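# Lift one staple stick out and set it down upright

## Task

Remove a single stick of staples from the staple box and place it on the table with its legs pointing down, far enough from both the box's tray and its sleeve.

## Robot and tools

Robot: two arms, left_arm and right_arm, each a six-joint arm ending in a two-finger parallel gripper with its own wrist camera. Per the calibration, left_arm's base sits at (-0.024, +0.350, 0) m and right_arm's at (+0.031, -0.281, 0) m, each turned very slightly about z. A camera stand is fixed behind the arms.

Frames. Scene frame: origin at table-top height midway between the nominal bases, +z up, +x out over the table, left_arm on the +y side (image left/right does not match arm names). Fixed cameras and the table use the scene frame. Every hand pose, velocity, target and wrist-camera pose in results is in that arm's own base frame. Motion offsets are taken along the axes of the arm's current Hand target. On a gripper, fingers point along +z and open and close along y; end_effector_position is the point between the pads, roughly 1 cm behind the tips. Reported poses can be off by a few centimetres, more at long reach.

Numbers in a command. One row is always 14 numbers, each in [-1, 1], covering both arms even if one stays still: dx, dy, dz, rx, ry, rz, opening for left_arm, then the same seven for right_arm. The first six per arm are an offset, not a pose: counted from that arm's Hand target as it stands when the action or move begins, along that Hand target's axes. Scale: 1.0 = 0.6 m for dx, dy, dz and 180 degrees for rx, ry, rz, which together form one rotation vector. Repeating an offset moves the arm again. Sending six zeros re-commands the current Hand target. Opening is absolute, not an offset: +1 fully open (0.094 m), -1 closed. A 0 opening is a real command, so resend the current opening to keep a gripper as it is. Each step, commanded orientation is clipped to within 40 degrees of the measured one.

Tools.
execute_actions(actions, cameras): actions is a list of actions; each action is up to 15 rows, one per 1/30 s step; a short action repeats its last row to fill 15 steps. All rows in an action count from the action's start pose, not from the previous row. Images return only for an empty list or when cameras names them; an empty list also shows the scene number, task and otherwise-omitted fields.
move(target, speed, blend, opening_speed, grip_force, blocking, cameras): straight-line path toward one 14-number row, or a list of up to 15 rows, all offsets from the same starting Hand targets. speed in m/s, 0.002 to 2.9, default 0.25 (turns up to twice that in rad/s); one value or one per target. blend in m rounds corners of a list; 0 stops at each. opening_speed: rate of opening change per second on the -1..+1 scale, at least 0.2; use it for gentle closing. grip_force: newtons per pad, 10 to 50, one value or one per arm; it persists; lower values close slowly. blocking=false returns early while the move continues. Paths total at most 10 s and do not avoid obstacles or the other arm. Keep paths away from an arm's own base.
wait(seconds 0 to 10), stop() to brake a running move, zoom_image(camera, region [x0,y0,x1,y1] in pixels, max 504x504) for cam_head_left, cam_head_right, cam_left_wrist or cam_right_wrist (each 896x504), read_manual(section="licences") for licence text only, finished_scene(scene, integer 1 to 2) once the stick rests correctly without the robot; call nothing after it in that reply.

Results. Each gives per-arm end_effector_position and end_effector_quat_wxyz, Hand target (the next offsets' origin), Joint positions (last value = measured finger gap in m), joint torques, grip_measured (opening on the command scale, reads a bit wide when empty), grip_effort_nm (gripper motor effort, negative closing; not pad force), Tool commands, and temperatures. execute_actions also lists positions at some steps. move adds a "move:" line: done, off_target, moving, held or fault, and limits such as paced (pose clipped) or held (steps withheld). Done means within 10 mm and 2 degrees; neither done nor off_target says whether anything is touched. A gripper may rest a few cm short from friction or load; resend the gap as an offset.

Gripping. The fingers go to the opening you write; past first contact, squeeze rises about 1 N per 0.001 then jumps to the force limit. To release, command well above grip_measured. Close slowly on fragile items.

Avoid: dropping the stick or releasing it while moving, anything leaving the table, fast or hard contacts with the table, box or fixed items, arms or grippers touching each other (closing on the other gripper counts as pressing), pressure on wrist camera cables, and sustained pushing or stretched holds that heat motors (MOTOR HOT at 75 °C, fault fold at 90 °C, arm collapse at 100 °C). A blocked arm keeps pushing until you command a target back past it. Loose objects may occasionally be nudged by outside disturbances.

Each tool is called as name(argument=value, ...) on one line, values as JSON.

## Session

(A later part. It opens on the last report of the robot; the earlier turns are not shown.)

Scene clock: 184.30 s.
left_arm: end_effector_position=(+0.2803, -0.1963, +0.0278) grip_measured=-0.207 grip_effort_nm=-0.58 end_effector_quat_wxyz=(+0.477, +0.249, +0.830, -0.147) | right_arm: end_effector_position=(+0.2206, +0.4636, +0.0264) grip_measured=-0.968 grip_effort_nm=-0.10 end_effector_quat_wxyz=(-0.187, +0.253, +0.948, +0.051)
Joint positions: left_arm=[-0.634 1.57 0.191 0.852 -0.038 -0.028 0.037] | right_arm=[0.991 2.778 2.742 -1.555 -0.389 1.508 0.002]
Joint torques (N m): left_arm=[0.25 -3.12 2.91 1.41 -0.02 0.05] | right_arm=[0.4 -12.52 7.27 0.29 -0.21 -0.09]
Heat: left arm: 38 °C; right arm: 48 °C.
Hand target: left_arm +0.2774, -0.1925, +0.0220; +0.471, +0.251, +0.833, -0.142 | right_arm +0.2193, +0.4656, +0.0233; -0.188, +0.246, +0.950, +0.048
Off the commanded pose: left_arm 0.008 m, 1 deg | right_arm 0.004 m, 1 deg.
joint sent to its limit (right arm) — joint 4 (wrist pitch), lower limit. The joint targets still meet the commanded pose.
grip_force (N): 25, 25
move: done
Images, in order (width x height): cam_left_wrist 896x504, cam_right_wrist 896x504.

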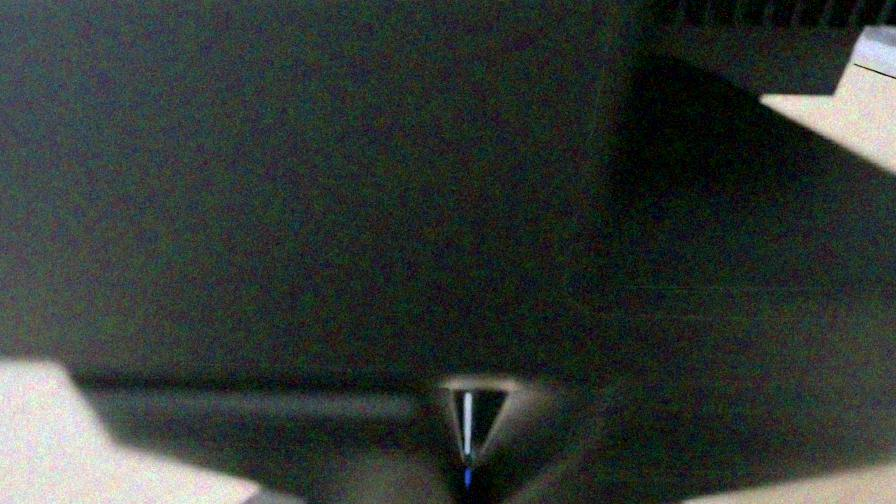

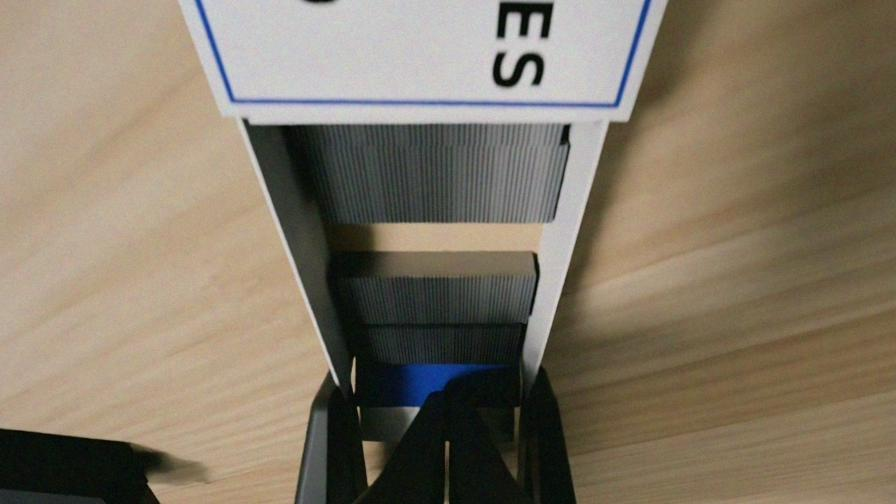

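move(target=[0,0,0,0,0,0,-0.35,-0.0138,0,-0.0058,0,0,0,-0.97], speed=0.04, cameras=["cam_left_wrist","cam_right_wrist"])

Scene clock: 186.80 s.
left_arm: end_effector_position=(+0.2803, -0.1963, +0.0278) grip_measured=-0.207 grip_effort_nm=-0.58 end_effector_quat_wxyz=(+0.477, +0.249, +0.830, -0.147) | right_arm: end_effector_position=(+0.2250, +0.4614, +0.0264) grip_measured=-0.968 grip_effort_nm=-0.10 end_effector_quat_wxyz=(-0.186, +0.249, +0.949, +0.054)
Joint positions: left_arm=[-0.634 1.57 0.191 0.852 -0.038 -0.028 0.037] | right_arm=[0.981 2.778 2.742 -1.555 -0.389 1.491 0.002]
Joint torques (N m): left_arm=[0.27 -3.11 2.88 1.42 -0.04 0.05] | right_arm=[-0.35 -12.67 6.9 0.29 -0.21 -0.11]
Heat: left arm: 38 °C; right arm: 47 °C.
Hand target: left_arm +0.2774, -0.1925, +0.0220; +0.471, +0.251, +0.833, -0.142 | right_arm +0.2272, +0.4612, +0.0234; -0.188, +0.246, +0.950, +0.048
Off the commanded pose: left_arm 0.008 m, 1 deg | right_arm 0.004 m, 1 deg.
joint sent to its limit (right arm) — joint 4 (wrist pitch), lower limit. The joint targets still meet the commanded pose.
grip_force (N): 25, 25
move: done
Images, in order (width x height): cam_left_wrist 896x504, cam_right_wrist 896x504.

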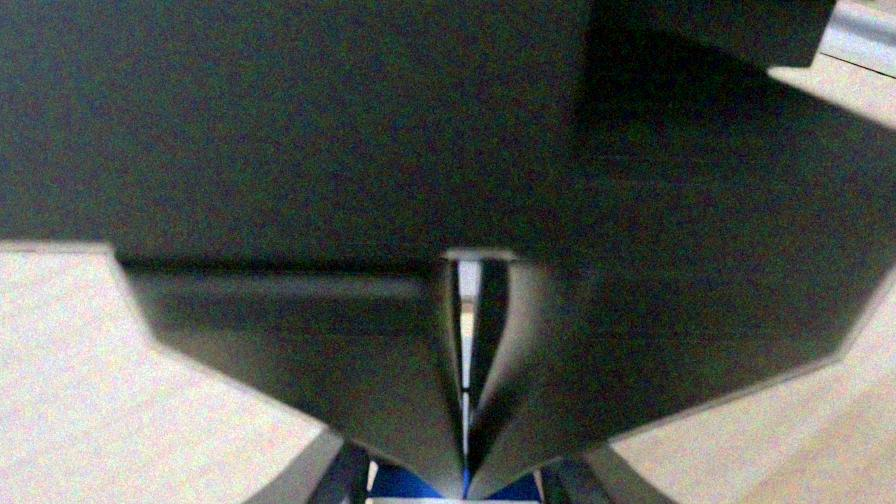

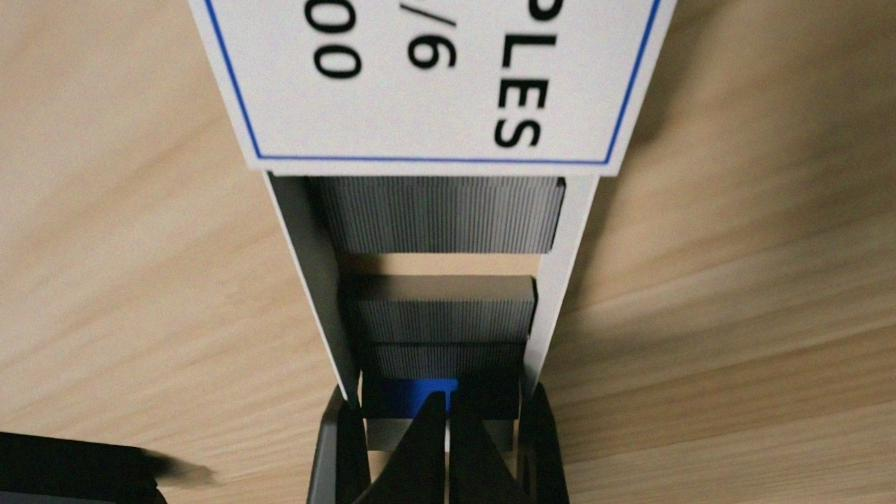

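move(target=[0,0,0,0,0,0,-0.35,-0.005,0,0.0123,0,0,0,-0.97], speed=0.03, cameras=["cam_right_wrist"])

Scene clock: 188.77 s.
left_arm: end_effector_position=(+0.2803, -0.1963, +0.0278) grip_measured=-0.207 grip_effort_nm=-0.58 end_effector_quat_wxyz=(+0.477, +0.249, +0.830, -0.147) | right_arm: end_effector_position=(+0.2246, +0.4608, +0.0223) grip_measured=-0.968 grip_effort_nm=-0.10 end_effector_quat_wxyz=(-0.187, +0.248, +0.949, +0.050)
Joint positions: left_arm=[-0.634 1.57 0.191 0.852 -0.038 -0.028 0.037] | right_arm=[0.981 2.787 2.742 -1.555 -0.389 1.488 0.002]
Joint torques (N m): left_arm=[0.25 -3.08 2.93 1.41 -0.03 0.06] | right_arm=[-0.34 -12.19 6.82 0.36 -0.2 -0.11]
Heat: left arm: 38 °C; right arm: 47 °C.
Hand target: left_arm +0.2774, -0.1925, +0.0220; +0.471, +0.251, +0.833, -0.142 | right_arm +0.2272, +0.4612, +0.0154; -0.188, +0.246, +0.950, +0.048
Off the commanded pose: left_arm 0.008 m, 1 deg | right_arm 0.007 m, 0 deg.
grip_force (N): 25, 25
move: done
Images, in order (width x height): cam_right_wrist 896x504.

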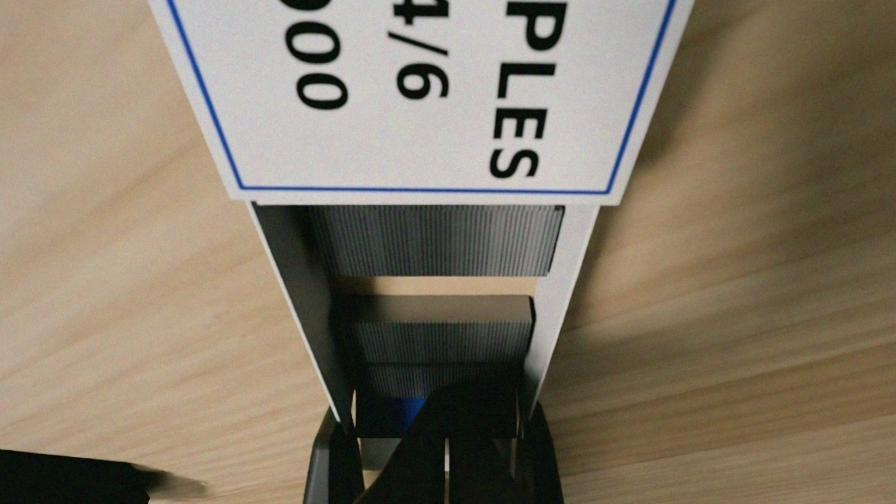

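move(target=[0,0,0,0,0,0,-0.35,-0.0154,0,-0.0062,0,0,0,-0.97], speed=0.02, cameras=["cam_right_wrist"])

Scene clock: 190.80 s.
left_arm: end_effector_position=(+0.2803, -0.1963, +0.0278) grip_measured=-0.207 grip_effort_nm=-0.58 end_effector_quat_wxyz=(+0.477, +0.249, +0.830, -0.147) | right_arm: end_effector_position=(+0.2338, +0.4574, +0.0225) grip_measured=-0.968 grip_effort_nm=-0.10 end_effector_quat_wxyz=(-0.186, +0.248, +0.949, +0.056)
Joint positions: left_arm=[-0.634 1.57 0.191 0.852 -0.038 -0.028 0.037] | right_arm=[0.963 2.79 2.749 -1.555 -0.389 1.469 0.002]
Joint torques (N m): left_arm=[0.29 -3.08 2.88 1.42 -0.04 0.05] | right_arm=[-0.43 -12.1 7.06 0.29 -0.2 -0.11]
Heat: left arm: 38 °C; right arm: 47 °C.
Hand target: left_arm +0.2774, -0.1925, +0.0220; +0.471, +0.251, +0.833, -0.142 | right_arm +0.2360, +0.4565, +0.0154; -0.188, +0.246, +0.950, +0.049
Off the commanded pose: left_arm 0.008 m, 1 deg | right_arm 0.007 m, 1 deg.
joint sent to its limit (right arm) — joint 4 (wrist pitch), lower limit. The joint targets still meet the commanded pose.
grip_force (N): 25, 25
move: done
Images, in order (width x height): cam_right_wrist 896x504.

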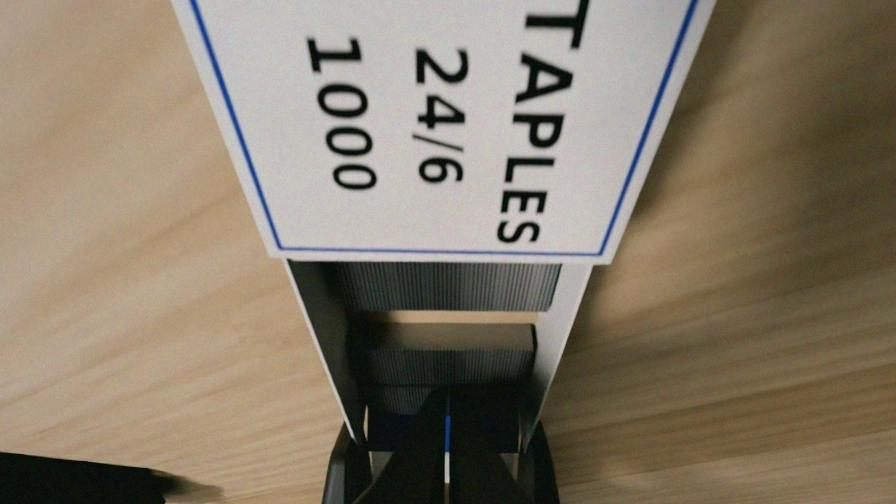

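move(target=[0,0,0,0,0,0,-0.35,-0.0075,0,0.0006,0,0,0,-0.97], speed=0.01, cameras=["cam_right_wrist","cam_left_wrist"])

Scene clock: 192.53 s.
left_arm: end_effector_position=(+0.2803, -0.1963, +0.0278) grip_measured=-0.207 grip_effort_nm=-0.58 end_effector_quat_wxyz=(+0.477, +0.249, +0.830, -0.147) | right_arm: end_effector_position=(+0.2363, +0.4562, +0.0224) grip_measured=-0.968 grip_effort_nm=-0.10 end_effector_quat_wxyz=(-0.185, +0.247, +0.949, +0.057)
Joint positions: left_arm=[-0.634 1.57 0.191 0.852 -0.038 -0.028 0.037] | right_arm=[0.957 2.792 2.752 -1.556 -0.389 1.461 0.002]
Joint torques (N m): left_arm=[0.28 -3.11 2.95 1.41 -0.04 0.06] | right_arm=[-0.66 -11.85 6.99 0.31 -0.2 -0.1]
Heat: left arm: 39 °C; right arm: 47 °C.
Hand target: left_arm +0.2774, -0.1925, +0.0220; +0.471, +0.251, +0.833, -0.142 | right_arm +0.2394, +0.4545, +0.0134; -0.188, +0.246, +0.950, +0.049
Off the commanded pose: left_arm 0.008 m, 1 deg | right_arm 0.010 m, 1 deg.
joint sent to its limit (right arm) — joint 4 (wrist pitch), lower limit. The joint targets still meet the commanded pose.
grip_force (N): 25, 25
move: done
Images, in order (width x height): cam_left_wrist 896x504, cam_right_wrist 896x504.

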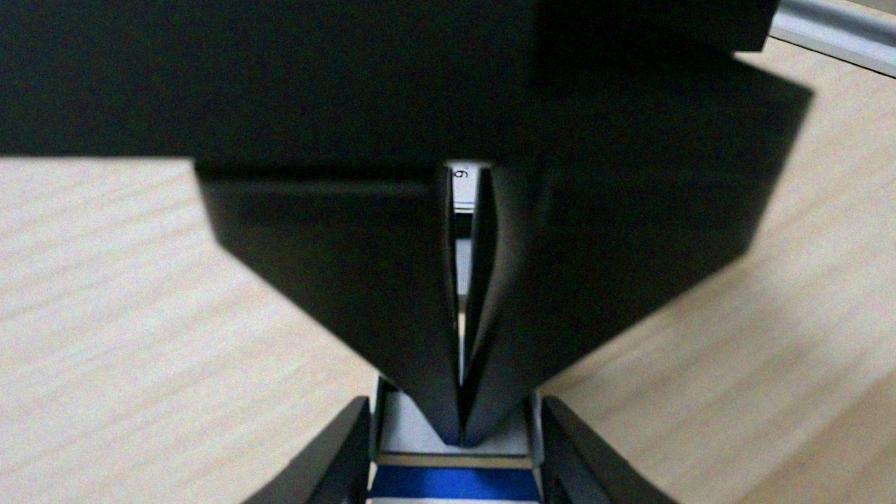

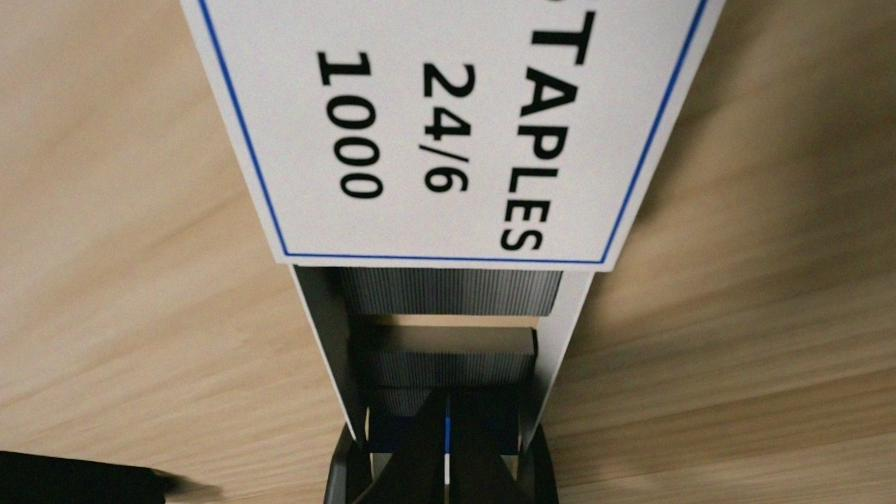

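move(target=[0,0,0,0,0,0,-0.35,-0.0062,0,-0.0025,0,0,0,-0.97], speed=0.01, cameras=["cam_right_wrist","cam_left_wrist"])

Scene clock: 193.73 s.
left_arm: end_effector_position=(+0.2803, -0.1963, +0.0278) grip_measured=-0.207 grip_effort_nm=-0.58 end_effector_quat_wxyz=(+0.477, +0.249, +0.830, -0.147) | right_arm: end_effector_position=(+0.2395, +0.4545, +0.0224) grip_measured=-0.968 grip_effort_nm=-0.10 end_effector_quat_wxyz=(-0.185, +0.247, +0.949, +0.058)
Joint positions: left_arm=[-0.634 1.57 0.191 0.852 -0.038 -0.028 0.037] | right_arm=[0.95 2.792 2.752 -1.557 -0.39 1.454 0.002]
Joint torques (N m): left_arm=[0.25 -3.07 2.92 1.42 -0.02 0.06] | right_arm=[-0.75 -11.88 6.93 0.29 -0.19 -0.1]
Heat: left arm: 39 °C; right arm: 47 °C.
Hand target: left_arm +0.2774, -0.1925, +0.0220; +0.471, +0.251, +0.833, -0.142 | right_arm +0.2429, +0.4525, +0.0134; -0.188, +0.246, +0.950, +0.049
Off the commanded pose: left_arm 0.008 m, 1 deg | right_arm 0.010 m, 1 deg.
joint sent to its limit (right arm) — joint 4 (wrist pitch), lower limit. The joint targets still meet the commanded pose.
grip_force (N): 25, 25
move: done
Images, in order (width x height): cam_left_wrist 896x504, cam_right_wrist 896x504.

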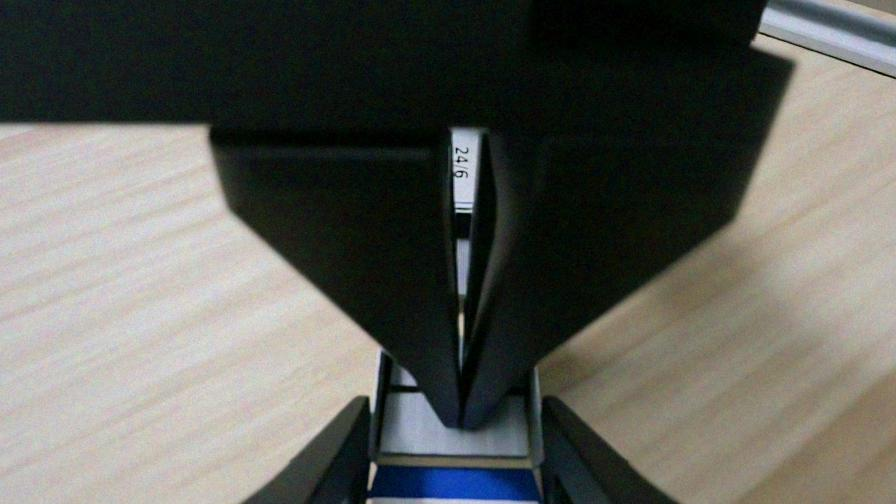

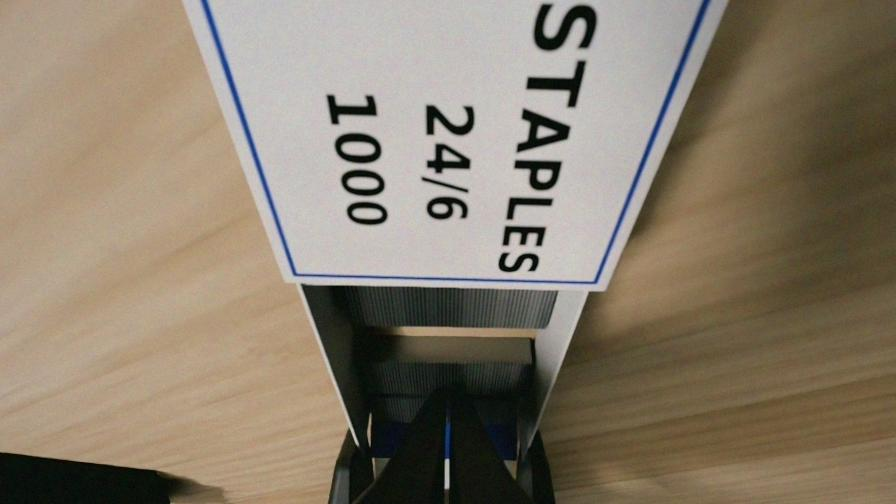

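zoom_image(camera="cam_right_wrist", region=[340, 320, 560, 450])

Scaled by 2.291.

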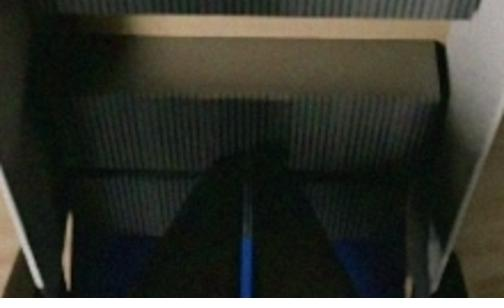

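move(target=[0,0,0,0,0,0,-0.35,0.011,0,0.008,0,0,0,-0.97], speed=0.01, cameras=["cam_right_wrist"])

zoom_image(camera="cam_right_wrist", region=[340, 320, 560, 450])

Scene clock: 201.27 s.
left_arm: end_effector_position=(+0.2803, -0.1963, +0.0278) grip_measured=-0.207 grip_effort_nm=-0.58 end_effector_quat_wxyz=(+0.477, +0.249, +0.830, -0.147) | right_arm: end_effector_position=(+0.2384, +0.4550, +0.0224) grip_measured=-0.968 grip_effort_nm=-0.10 end_effector_quat_wxyz=(-0.185, +0.245, +0.950, +0.058)
Joint positions: left_arm=[-0.634 1.57 0.191 0.852 -0.038 -0.028 0.037] | right_arm=[0.952 2.792 2.752 -1.557 -0.39 1.453 0.002]
Joint torques (N m): left_arm=[0.29 -3.07 2.91 1.41 -0.05 0.04] | right_arm=[0.57 -11.64 6.8 0.33 -0.2 0.04]
Heat: left arm: 39 °C; right arm: 46 °C.
Hand target: left_arm +0.2774, -0.1925, +0.0220; +0.471, +0.251, +0.833, -0.142 | right_arm +0.2360, +0.4563, +0.0114; -0.188, +0.246, +0.950, +0.049
Off the commanded pose: left_arm 0.008 m, 1 deg | right_arm 0.011 m, 1 deg.
grip_force (N): 25, 25
move: off_target (right_arm)
Images, in order (width x height): cam_right_wrist 896x504.

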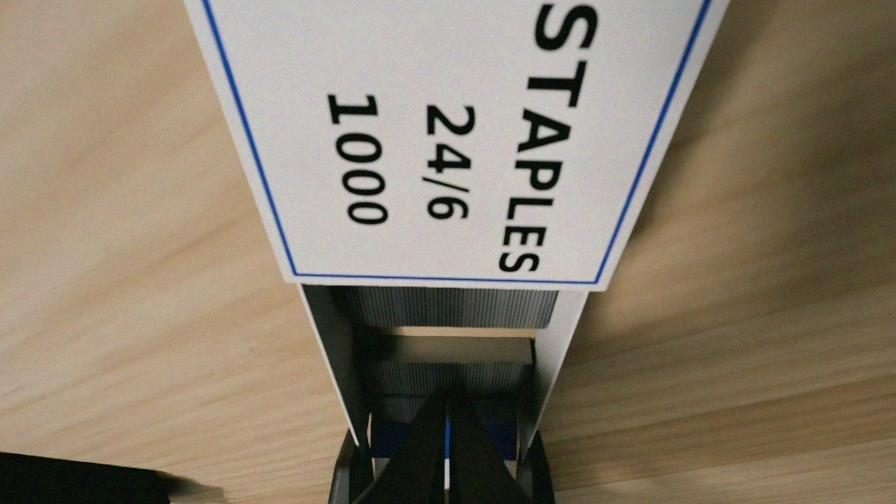

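Scaled by 2.291.

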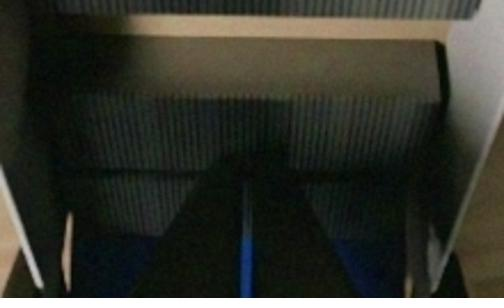

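move(target=[0,0,0,0,0,0,-0.35,0.0075,0,-0.0035,0,0,0,-0.97], speed=0.01, cameras=["cam_right_wrist"])

zoom_image(camera="cam_right_wrist", region=[340, 320, 560, 450])

Scene clock: 202.77 s.
left_arm: end_effector_position=(+0.2803, -0.1963, +0.0278) grip_measured=-0.207 grip_effort_nm=-0.58 end_effector_quat_wxyz=(+0.477, +0.249, +0.830, -0.147) | right_arm: end_effector_position=(+0.2362, +0.4562, +0.0224) grip_measured=-0.968 grip_effort_nm=-0.10 end_effector_quat_wxyz=(-0.185, +0.245, +0.950, +0.057)
Joint positions: left_arm=[-0.634 1.57 0.191 0.852 -0.038 -0.028 0.037] | right_arm=[0.957 2.792 2.752 -1.557 -0.39 1.457 0.002]
Joint torques (N m): left_arm=[0.25 -3.07 2.93 1.41 -0.04 0.06] | right_arm=[0.75 -12.08 6.93 0.3 -0.2 0.07]
Heat: left arm: 39 °C; right arm: 46 °C.
Hand target: left_arm +0.2774, -0.1925, +0.0220; +0.471, +0.251, +0.833, -0.142 | right_arm +0.2330, +0.4580, +0.0151; -0.188, +0.246, +0.950, +0.048
Off the commanded pose: left_arm 0.008 m, 1 deg | right_arm 0.008 m, 1 deg.
joint sent to its limit (right arm) — joint 4 (wrist pitch), lower limit. The joint targets still meet the commanded pose.
grip_force (N): 25, 25
move: done
Images, in order (width x height): cam_right_wrist 896x504.

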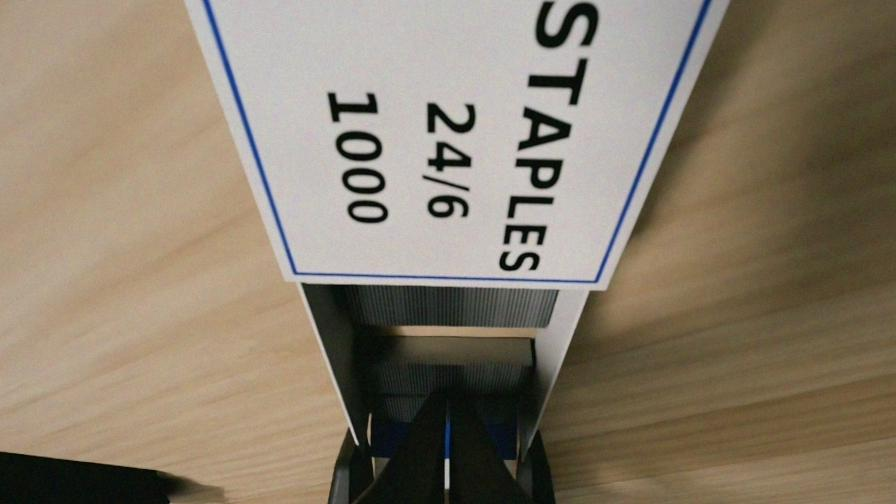

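Scaled by 2.291.

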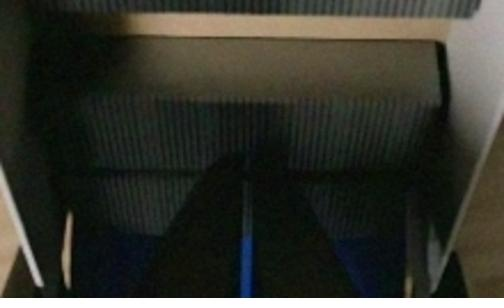

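move(target=[[0,0,0,0,0,0,-0.35,0.05,0,-0.12,0,0,0,-0.97],[0,0,0,0,0,0,-0.35,-0.297,-0.54,-0.4,0,0,0,-0.97]], speed=[0.15,0.3], blend=[0.02,0], cameras=["cam_left_wrist","cam_head_right"])

Scene clock: 214.47 s.
left_arm: end_effector_position=(+0.2803, -0.1963, +0.0278) grip_measured=-0.207 grip_effort_nm=-0.58 end_effector_quat_wxyz=(+0.477, +0.249, +0.830, -0.147) | right_arm: end_effector_position=(+0.3034, +0.0504, +0.1618) grip_measured=-0.968 grip_effort_nm=-0.10 end_effector_quat_wxyz=(-0.083, +0.272, +0.954, +0.090)
Joint positions: left_arm=[-0.634 1.57 0.191 0.852 -0.038 -0.028 0.037] | right_arm=[0.032 1.802 1.685 -1.558 -0.223 0.575 0.002]
Joint torques (N m): left_arm=[0.31 -3.08 2.89 1.41 -0.02 0.06] | right_arm=[0.54 -9.84 5 0.15 -0.04 -0.1]
Motor temperatures (°C): left_arm=[30 34 36 40 30 31 29] | right_arm=[32 46 41 32 29 29 30]
Heat: left arm: 40 °C; right arm: 46 °C.
Hand target: left_arm +0.2774, -0.1925, +0.0220; +0.471, +0.251, +0.833, -0.142 | right_arm +0.2996, +0.0504, +0.1692; -0.188, +0.246, +0.950, +0.048
Off the commanded pose: left_arm 0.008 m, 1 deg | right_arm 0.008 m, 13 deg.
joint sent to its limit (right arm) — joint 4 (wrist pitch), lower limit. The joint targets are off in orientation, not in position.
grip_force (N): 25, 25
move: off_target (right_arm)
Images, in order (width x height): cam_head_right 896x504, cam_left_wrist 896x504.

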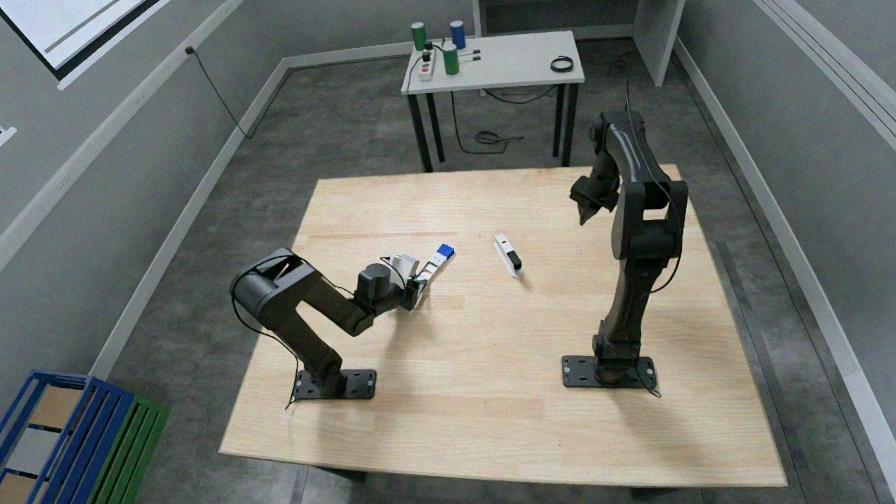

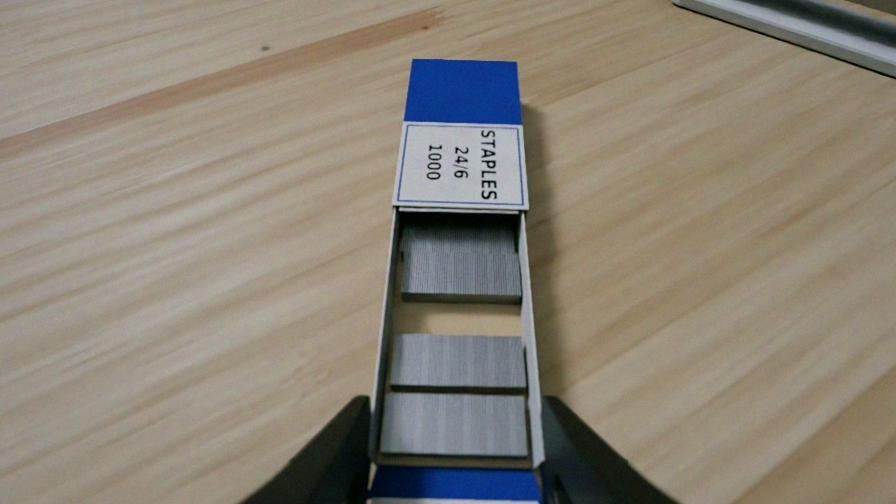

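zoom_image(camera="cam_left_wrist", region=[340, 370, 570, 504])

zoom_image(camera="cam_head_right", region=[380, 230, 470, 310])

Scaled by 2.191.

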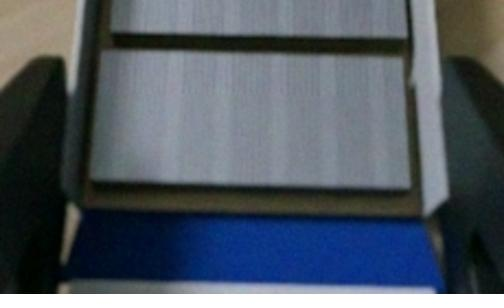

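Scaled by 5.600.

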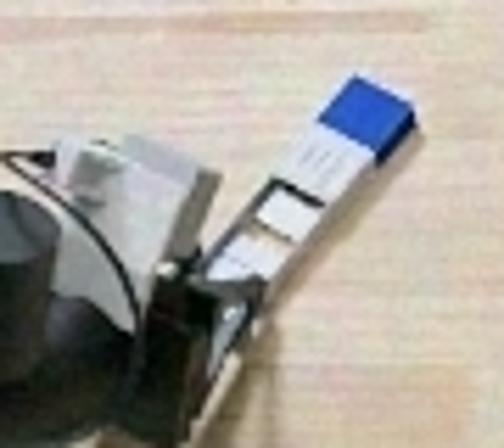

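move(target=[[0,0,0,0,0,0,0.28,0,0,0,0,0,0,-0.97],[0,0,-0.1,0,0,0,0.28,0,0,0,0,0,0,-0.97],[-0.1447,-0.0033,-0.0433,-0.2511,0.2575,-0.4439,0.0,0,0,0,0,0,0,-0.97]], speed=[0.1,0.12,0.3], blend=[0,0.02,0], opening_speed=0.8, cameras=["cam_left_wrist"])

zoom_image(camera="cam_left_wrist", region=[250, 150, 600, 370])

Scene clock: 229.67 s.
left_arm: end_effector_position=(+0.2901, -0.2054, +0.1070) grip_measured=+0.001 grip_effort_nm=-0.08 end_effector_quat_wxyz=(+0.000, -0.457, +0.890, +0.000) | right_arm: end_effector_position=(+0.3034, +0.0504, +0.1618) grip_measured=-0.968 grip_effort_nm=-0.10 end_effector_quat_wxyz=(-0.083, +0.272, +0.955, +0.090)
Joint positions: left_arm=[-0.619 1.893 1.607 -1.285 -0.001 -1.568 0.047] | right_arm=[0.032 1.802 1.685 -1.558 -0.222 0.574 0.002]
Joint torques (N m): left_arm=[0.42 -7.12 9.13 -0.08 0 -0.05] | right_arm=[0.59 -9.84 4.97 0.15 -0.05 -0.11]
Heat: left arm: 39 °C; right arm: 45 °C.
Hand target: left_arm +0.2951, -0.2066, +0.1097; +0.001, -0.462, +0.887, +0.000 | right_arm +0.2996, +0.0505, +0.1693; -0.188, +0.246, +0.950, +0.049
Off the commanded pose: left_arm 0.006 m, 1 deg | right_arm 0.008 m, 13 deg.
joint sent to its limit (right arm) — joint 4 (wrist pitch), lower limit. The joint targets are off in orientation, not in position.
grip_force (N): 25, 25
move: off_target (right_arm)
Images, in order (width x height): cam_left_wrist 896x504.

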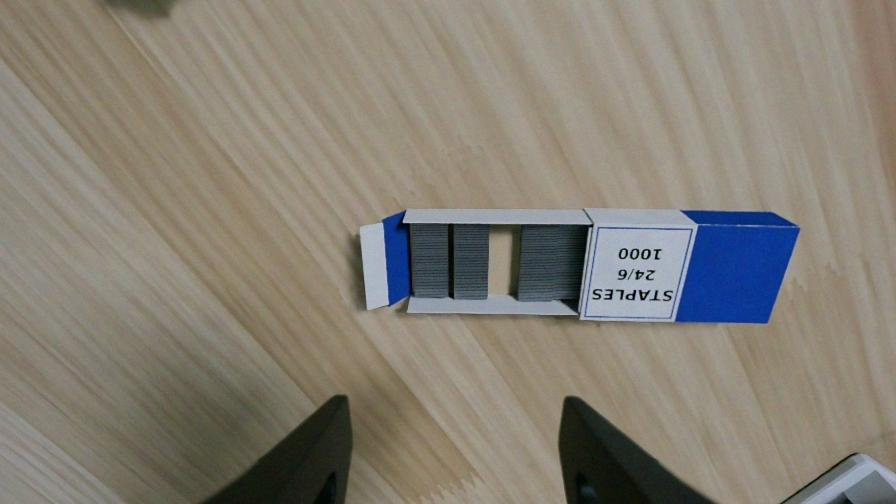

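Scaled by 1.440.

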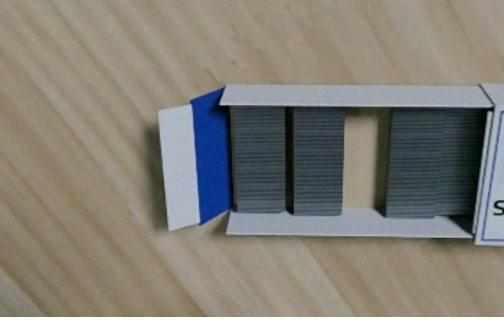

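move(target=[0.012,0.0015,0.098,0,0,0,-0.2,0,0,0,0,0,0,-0.97], speed=0.15, cameras=["cam_left_wrist"])

Scene clock: 233.83 s.
left_arm: end_effector_position=(+0.2940, -0.2120, +0.0573) grip_measured=-0.199 grip_effort_nm=-0.08 end_effector_quat_wxyz=(+0.004, -0.462, +0.887, -0.008) | right_arm: end_effector_position=(+0.3034, +0.0504, +0.1618) grip_measured=-0.968 grip_effort_nm=-0.10 end_effector_quat_wxyz=(-0.083, +0.272, +0.955, +0.090)
Joint positions: left_arm=[-0.627 1.931 1.459 -1.082 0 -1.588 0.038] | right_arm=[0.032 1.802 1.685 -1.558 -0.222 0.574 0.002]
Joint torques (N m): left_arm=[-0.44 -7.88 4.81 0.14 -0.02 -0.04] | right_arm=[0.57 -9.84 4.97 0.14 -0.05 -0.11]
Heat: left arm: 38 °C; right arm: 45 °C.
Hand target: left_arm +0.2902, -0.2119, +0.0509; +0.000, -0.462, +0.887, +0.000 | right_arm +0.2996, +0.0505, +0.1693; -0.188, +0.246, +0.950, +0.049
Off the commanded pose: left_arm 0.007 m, 1 deg | right_arm 0.008 m, 13 deg.
joint sent to its limit (right arm) — joint 4 (wrist pitch), lower limit. The joint targets are off in orientation, not in position.
grip_force (N): 25, 25
move: off_target (right_arm)
Images, in order (width x height): cam_left_wrist 896x504.

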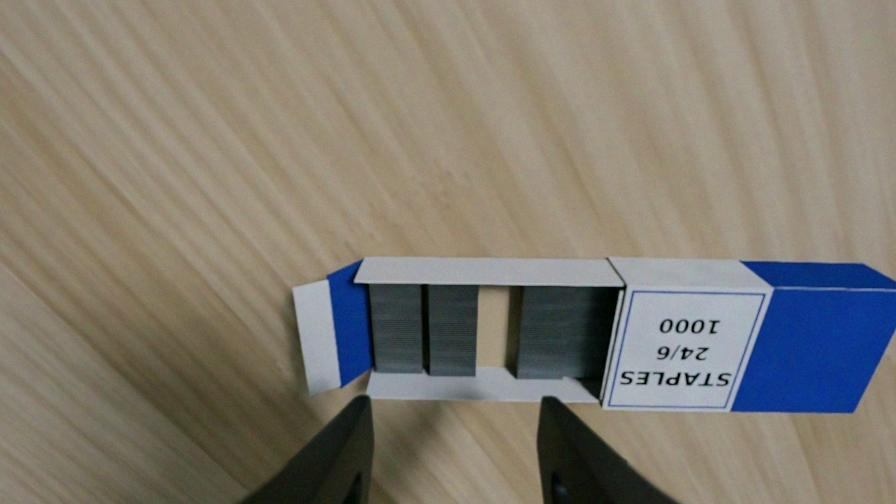

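move(target=[0,0.0155,0.01,0,0,0,-0.2,0,0,0,0,0,0,-0.97], speed=0.06, cameras=["cam_left_wrist"])

Scene clock: 236.03 s.
left_arm: end_effector_position=(+0.2862, -0.2063, +0.0430) grip_measured=-0.199 grip_effort_nm=-0.08 end_effector_quat_wxyz=(-0.002, -0.462, +0.887, +0.003) | right_arm: end_effector_position=(+0.3034, +0.0504, +0.1618) grip_measured=-0.968 grip_effort_nm=-0.10 end_effector_quat_wxyz=(-0.083, +0.272, +0.955, +0.090)
Joint positions: left_arm=[-0.627 1.931 1.4 -1.047 0 -1.588 0.038] | right_arm=[0.032 1.802 1.685 -1.558 -0.222 0.574 0.002]
Joint torques (N m): left_arm=[-0.57 -9.95 4.34 0.1 -0.02 -0.05] | right_arm=[0.57 -9.87 4.96 0.15 -0.05 -0.1]
Heat: left arm: 38 °C; right arm: 45 °C.
Hand target: left_arm +0.2826, -0.2066, +0.0449; +0.001, -0.462, +0.887, +0.000 | right_arm +0.2996, +0.0505, +0.1693; -0.188, +0.246, +0.950, +0.049
Off the commanded pose: left_arm 0.004 m, 0 deg | right_arm 0.008 m, 13 deg.
joint sent to its limit (right arm) — joint 4 (wrist pitch), lower limit. The joint targets are off in orientation, not in position.
grip_force (N): 25, 25
move: off_target (right_arm)
Images, in order (width x height): cam_left_wrist 896x504.

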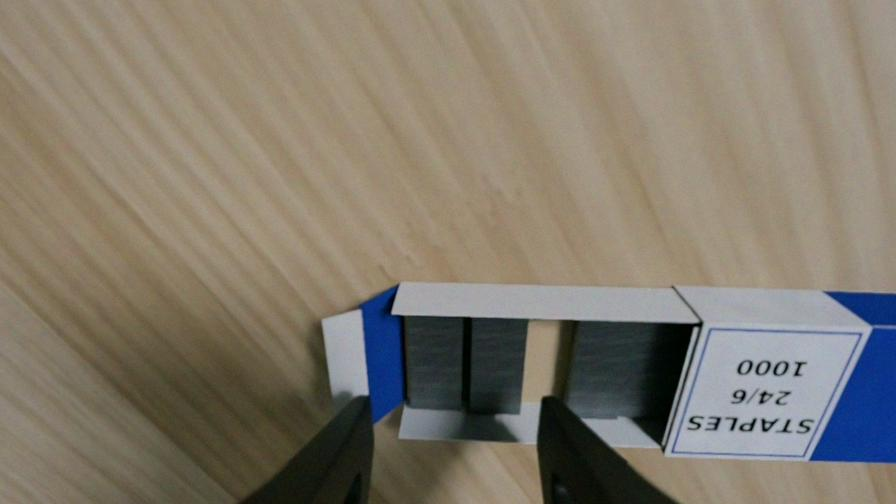

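move(target=[0,-0.001,0.03,0,0,0,-0.02,0,0,0,0,0,0,-0.97], speed=0.06, cameras=["cam_left_wrist"])

Scene clock: 238.50 s.
left_arm: end_effector_position=(+0.2884, -0.2079, +0.0329) grip_measured=-0.021 grip_effort_nm=0.07 end_effector_quat_wxyz=(+0.004, -0.462, +0.887, -0.008) | right_arm: end_effector_position=(+0.3034, +0.0504, +0.1618) grip_measured=-0.968 grip_effort_nm=-0.10 end_effector_quat_wxyz=(-0.083, +0.272, +0.955, +0.090)
Joint positions: left_arm=[-0.627 1.931 1.358 -0.981 0 -1.588 0.046] | right_arm=[0.032 1.802 1.685 -1.558 -0.222 0.574 0.002]
Joint torques (N m): left_arm=[-0.55 -8.03 4.26 0.17 -0.01 -0.05] | right_arm=[0.57 -9.81 4.97 0.15 -0.05 -0.11]
Heat: left arm: 37 °C; right arm: 45 °C.
Hand target: left_arm +0.2831, -0.2069, +0.0269; +0.000, -0.462, +0.887, +0.000 | right_arm +0.2996, +0.0505, +0.1693; -0.188, +0.246, +0.950, +0.049
Off the commanded pose: left_arm 0.008 m, 1 deg | right_arm 0.008 m, 13 deg.
joint sent to its limit (right arm) — joint 4 (wrist pitch), lower limit. The joint targets are off in orientation, not in position.
grip_force (N): 25, 25
move: off_target (right_arm)
Images, in order (width x height): cam_left_wrist 896x504.

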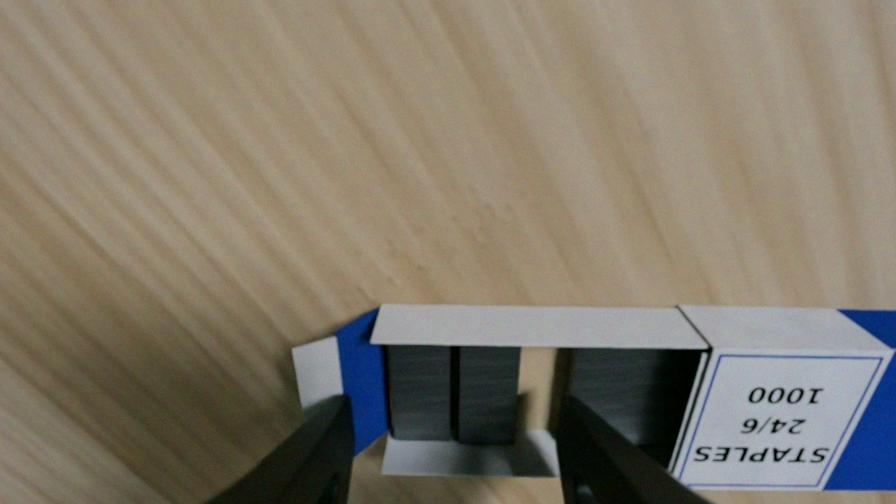

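move(target=[0,0,0.0215,0,0,0,-0.15,0,0,0,0,0,0,-0.97], speed=0.04, cameras=["cam_left_wrist"])

Scene clock: 241.17 s.
left_arm: end_effector_position=(+0.2893, -0.2085, +0.0236) grip_measured=-0.149 grip_effort_nm=-0.08 end_effector_quat_wxyz=(+0.006, -0.462, +0.887, -0.012) | right_arm: end_effector_position=(+0.3034, +0.0504, +0.1618) grip_measured=-0.968 grip_effort_nm=-0.10 end_effector_quat_wxyz=(-0.083, +0.272, +0.955, +0.090)
Joint positions: left_arm=[-0.627 1.937 1.328 -0.934 0 -1.588 0.04] | right_arm=[0.032 1.802 1.685 -1.558 -0.222 0.574 0.002]
Joint torques (N m): left_arm=[-0.51 -7.2 4.22 0.15 -0.01 -0.04] | right_arm=[0.61 -9.88 4.97 0.15 -0.04 -0.11]
Heat: left arm: 37 °C; right arm: 45 °C.
Hand target: left_arm +0.2831, -0.2069, +0.0140; +0.001, -0.462, +0.887, +0.000 | right_arm +0.2996, +0.0505, +0.1693; -0.188, +0.246, +0.950, +0.049
Off the commanded pose: left_arm 0.012 m, 2 deg | right_arm 0.008 m, 13 deg.
joint sent to its limit (right arm) — joint 4 (wrist pitch), lower limit. The joint targets are off in orientation, not in position.
grip_force (N): 25, 25
move: off_target (left_arm, right_arm)
Images, in order (width x height): cam_left_wrist 896x504.

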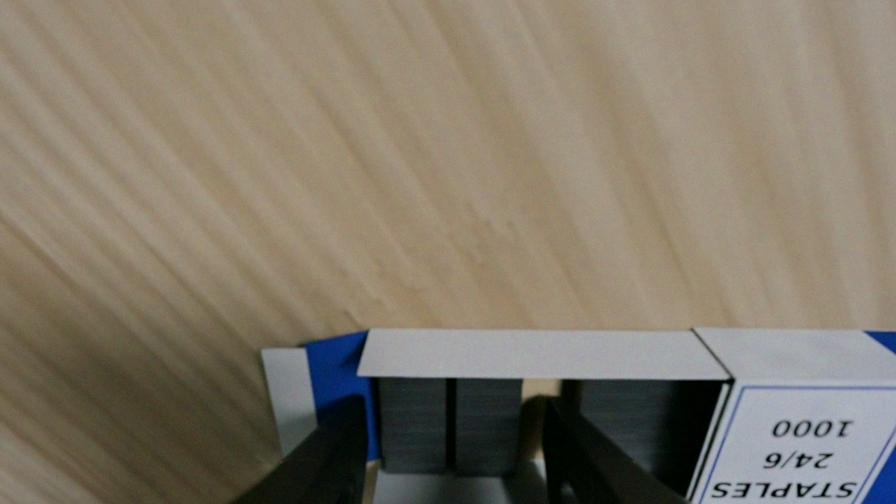

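move(target=[0,0,0.01,0,0,0,-0.15,0,0,0,0,0,0,-0.97], speed=0.04, cameras=["cam_left_wrist"])

Scene clock: 242.57 s.
left_arm: end_effector_position=(+0.2903, -0.2093, +0.0214) grip_measured=-0.149 grip_effort_nm=-0.08 end_effector_quat_wxyz=(+0.007, -0.462, +0.887, -0.015) | right_arm: end_effector_position=(+0.3034, +0.0504, +0.1618) grip_measured=-0.968 grip_effort_nm=-0.10 end_effector_quat_wxyz=(-0.083, +0.272, +0.955, +0.090)
Joint positions: left_arm=[-0.627 1.939 1.321 -0.919 0.001 -1.589 0.04] | right_arm=[0.032 1.802 1.685 -1.558 -0.222 0.574 0.002]
Joint torques (N m): left_arm=[-0.54 -6.75 3.69 0.21 -0.01 -0.05] | right_arm=[0.61 -9.84 4.94 0.14 -0.04 -0.1]
Heat: left arm: 37 °C; right arm: 45 °C.
Hand target: left_arm +0.2831, -0.2070, +0.0080; +0.000, -0.462, +0.887, +0.000 | right_arm +0.2996, +0.0505, +0.1693; -0.188, +0.246, +0.950, +0.049
Off the commanded pose: left_arm 0.015 m, 2 deg | right_arm 0.008 m, 13 deg.
joint sent to its limit (right arm) — joint 4 (wrist pitch), lower limit. The joint targets are off in orientation, not in position.
grip_force (N): 25, 25
move: off_target (left_arm, right_arm)
Images, in order (width x height): cam_left_wrist 896x504.

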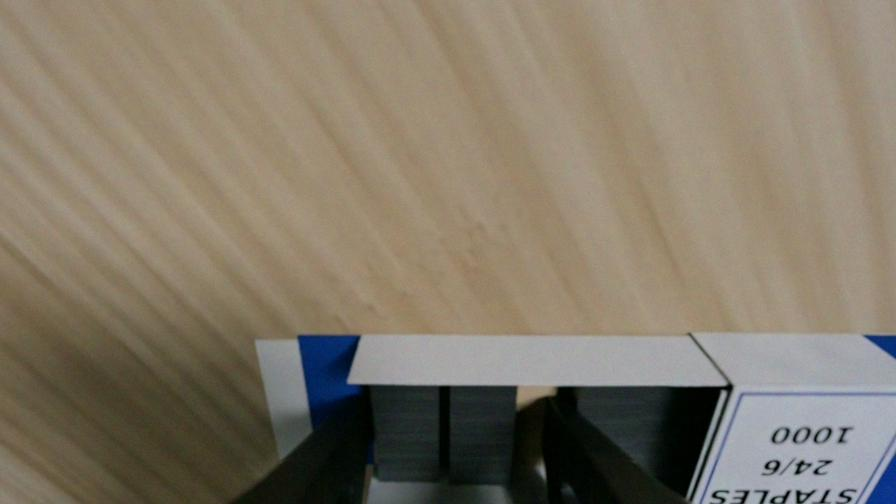

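move(target=[0,0,-0.004,0,0,0,-0.5,0,0,0,0,0,0,-0.97], speed=0.04, grip_force=[25,25], opening_speed=0.25, cameras=["cam_left_wrist"])

zoom_image(camera="cam_left_wrist", region=[240, 310, 600, 504])

Scene clock: 245.20 s.
left_arm: end_effector_position=(+0.2903, -0.2094, +0.0214) grip_measured=-0.420 grip_effort_nm=-0.58 end_effector_quat_wxyz=(+0.007, -0.462, +0.887, -0.015) | right_arm: end_effector_position=(+0.3034, +0.0504, +0.1618) grip_measured=-0.968 grip_effort_nm=-0.10 end_effector_quat_wxyz=(-0.083, +0.272, +0.955, +0.090)
Joint positions: left_arm=[-0.627 1.939 1.321 -0.918 0.001 -1.589 0.027] | right_arm=[0.032 1.802 1.685 -1.558 -0.222 0.574 0.002]
Joint torques (N m): left_arm=[-0.54 -6.98 4.15 0.15 -0.02 -0.04] | right_arm=[0.61 -9.89 4.97 0.14 -0.04 -0.11]
Heat: left arm: 37 °C; right arm: 45 °C.
Hand target: left_arm +0.2831, -0.2070, +0.0104; +0.000, -0.462, +0.887, +0.000 | right_arm +0.2996, +0.0505, +0.1693; -0.188, +0.246, +0.950, +0.049
Off the commanded pose: left_arm 0.013 m, 2 deg | right_arm 0.008 m, 13 deg.
joint sent to its limit (right arm) — joint 4 (wrist pitch), lower limit. The joint targets are off in orientation, not in position.
grip_force (N): 25, 25
move: off_target (left_arm, right_arm)
Images, in order (width x height): cam_left_wrist 896x504.

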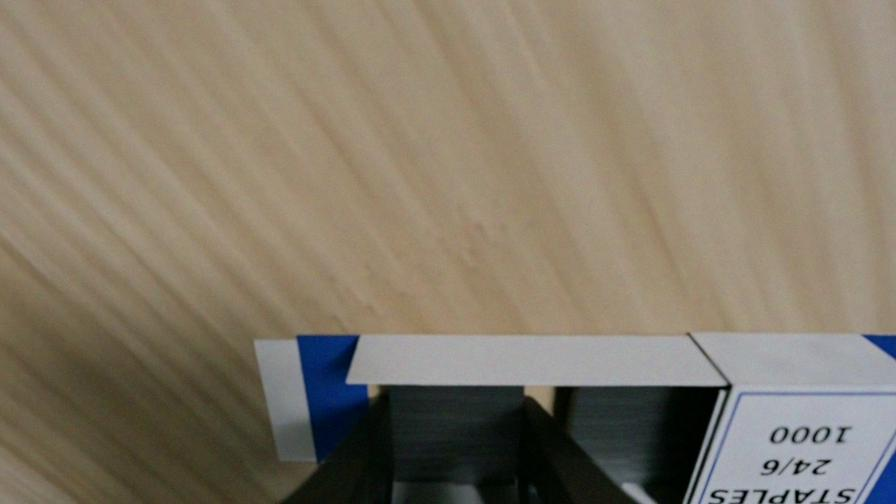

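Scaled by 1.400.

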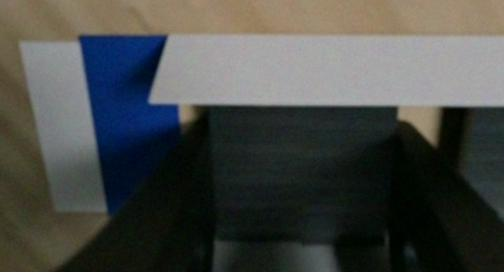

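move(target=[[0,0,-0.022,0,0,0,-0.5,0,0,0,0,0,0,-0.97],[0,0.042,-0.022,0,0,0,-0.5,0,0,0,0,0,0,-0.97]], speed=0.04, cameras=["cam_left_wrist"])

Scene clock: 250.13 s.
left_arm: end_effector_position=(+0.2684, -0.1935, +0.0210) grip_measured=-0.421 grip_effort_nm=-0.58 end_effector_quat_wxyz=(-0.001, -0.463, +0.886, +0.001) | right_arm: end_effector_position=(+0.3034, +0.0504, +0.1618) grip_measured=-0.968 grip_effort_nm=-0.10 end_effector_quat_wxyz=(-0.083, +0.272, +0.955, +0.090)
Joint positions: left_arm=[-0.627 1.876 1.234 -0.93 0.001 -1.59 0.027] | right_arm=[0.032 1.802 1.685 -1.558 -0.222 0.574 0.002]
Joint torques (N m): left_arm=[-0.62 -9.83 3.78 0.05 -0.02 -0.05] | right_arm=[0.59 -9.87 4.94 0.14 -0.04 -0.11]
Heat: left arm: 37 °C; right arm: 45 °C.
Hand target: left_arm +0.2624, -0.1925, +0.0236; +0.000, -0.462, +0.887, +0.000 | right_arm +0.2996, +0.0505, +0.1693; -0.188, +0.246, +0.950, +0.049
Off the commanded pose: left_arm 0.007 m, 0 deg | right_arm 0.008 m, 13 deg.
joint sent to its limit (right arm) — joint 4 (wrist pitch), lower limit. The joint targets are off in orientation, not in position.
grip_force (N): 25, 25
move: off_target (right_arm)
Images, in order (width x height): cam_left_wrist 896x504.

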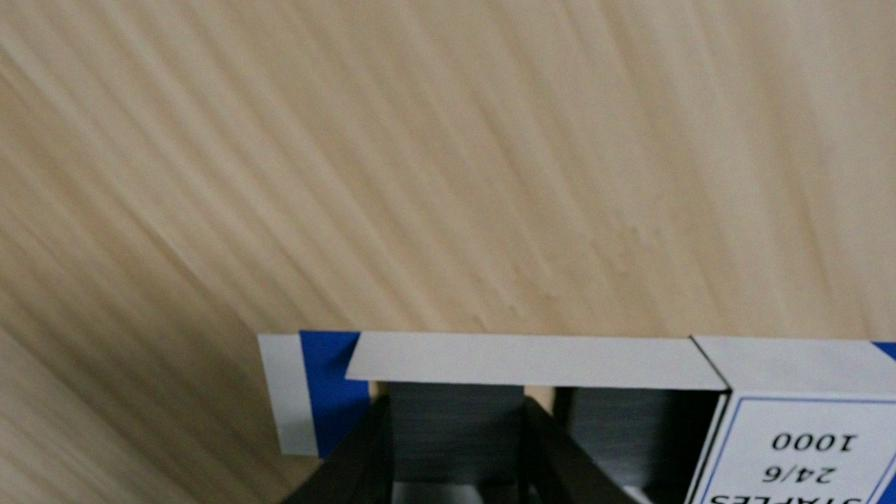

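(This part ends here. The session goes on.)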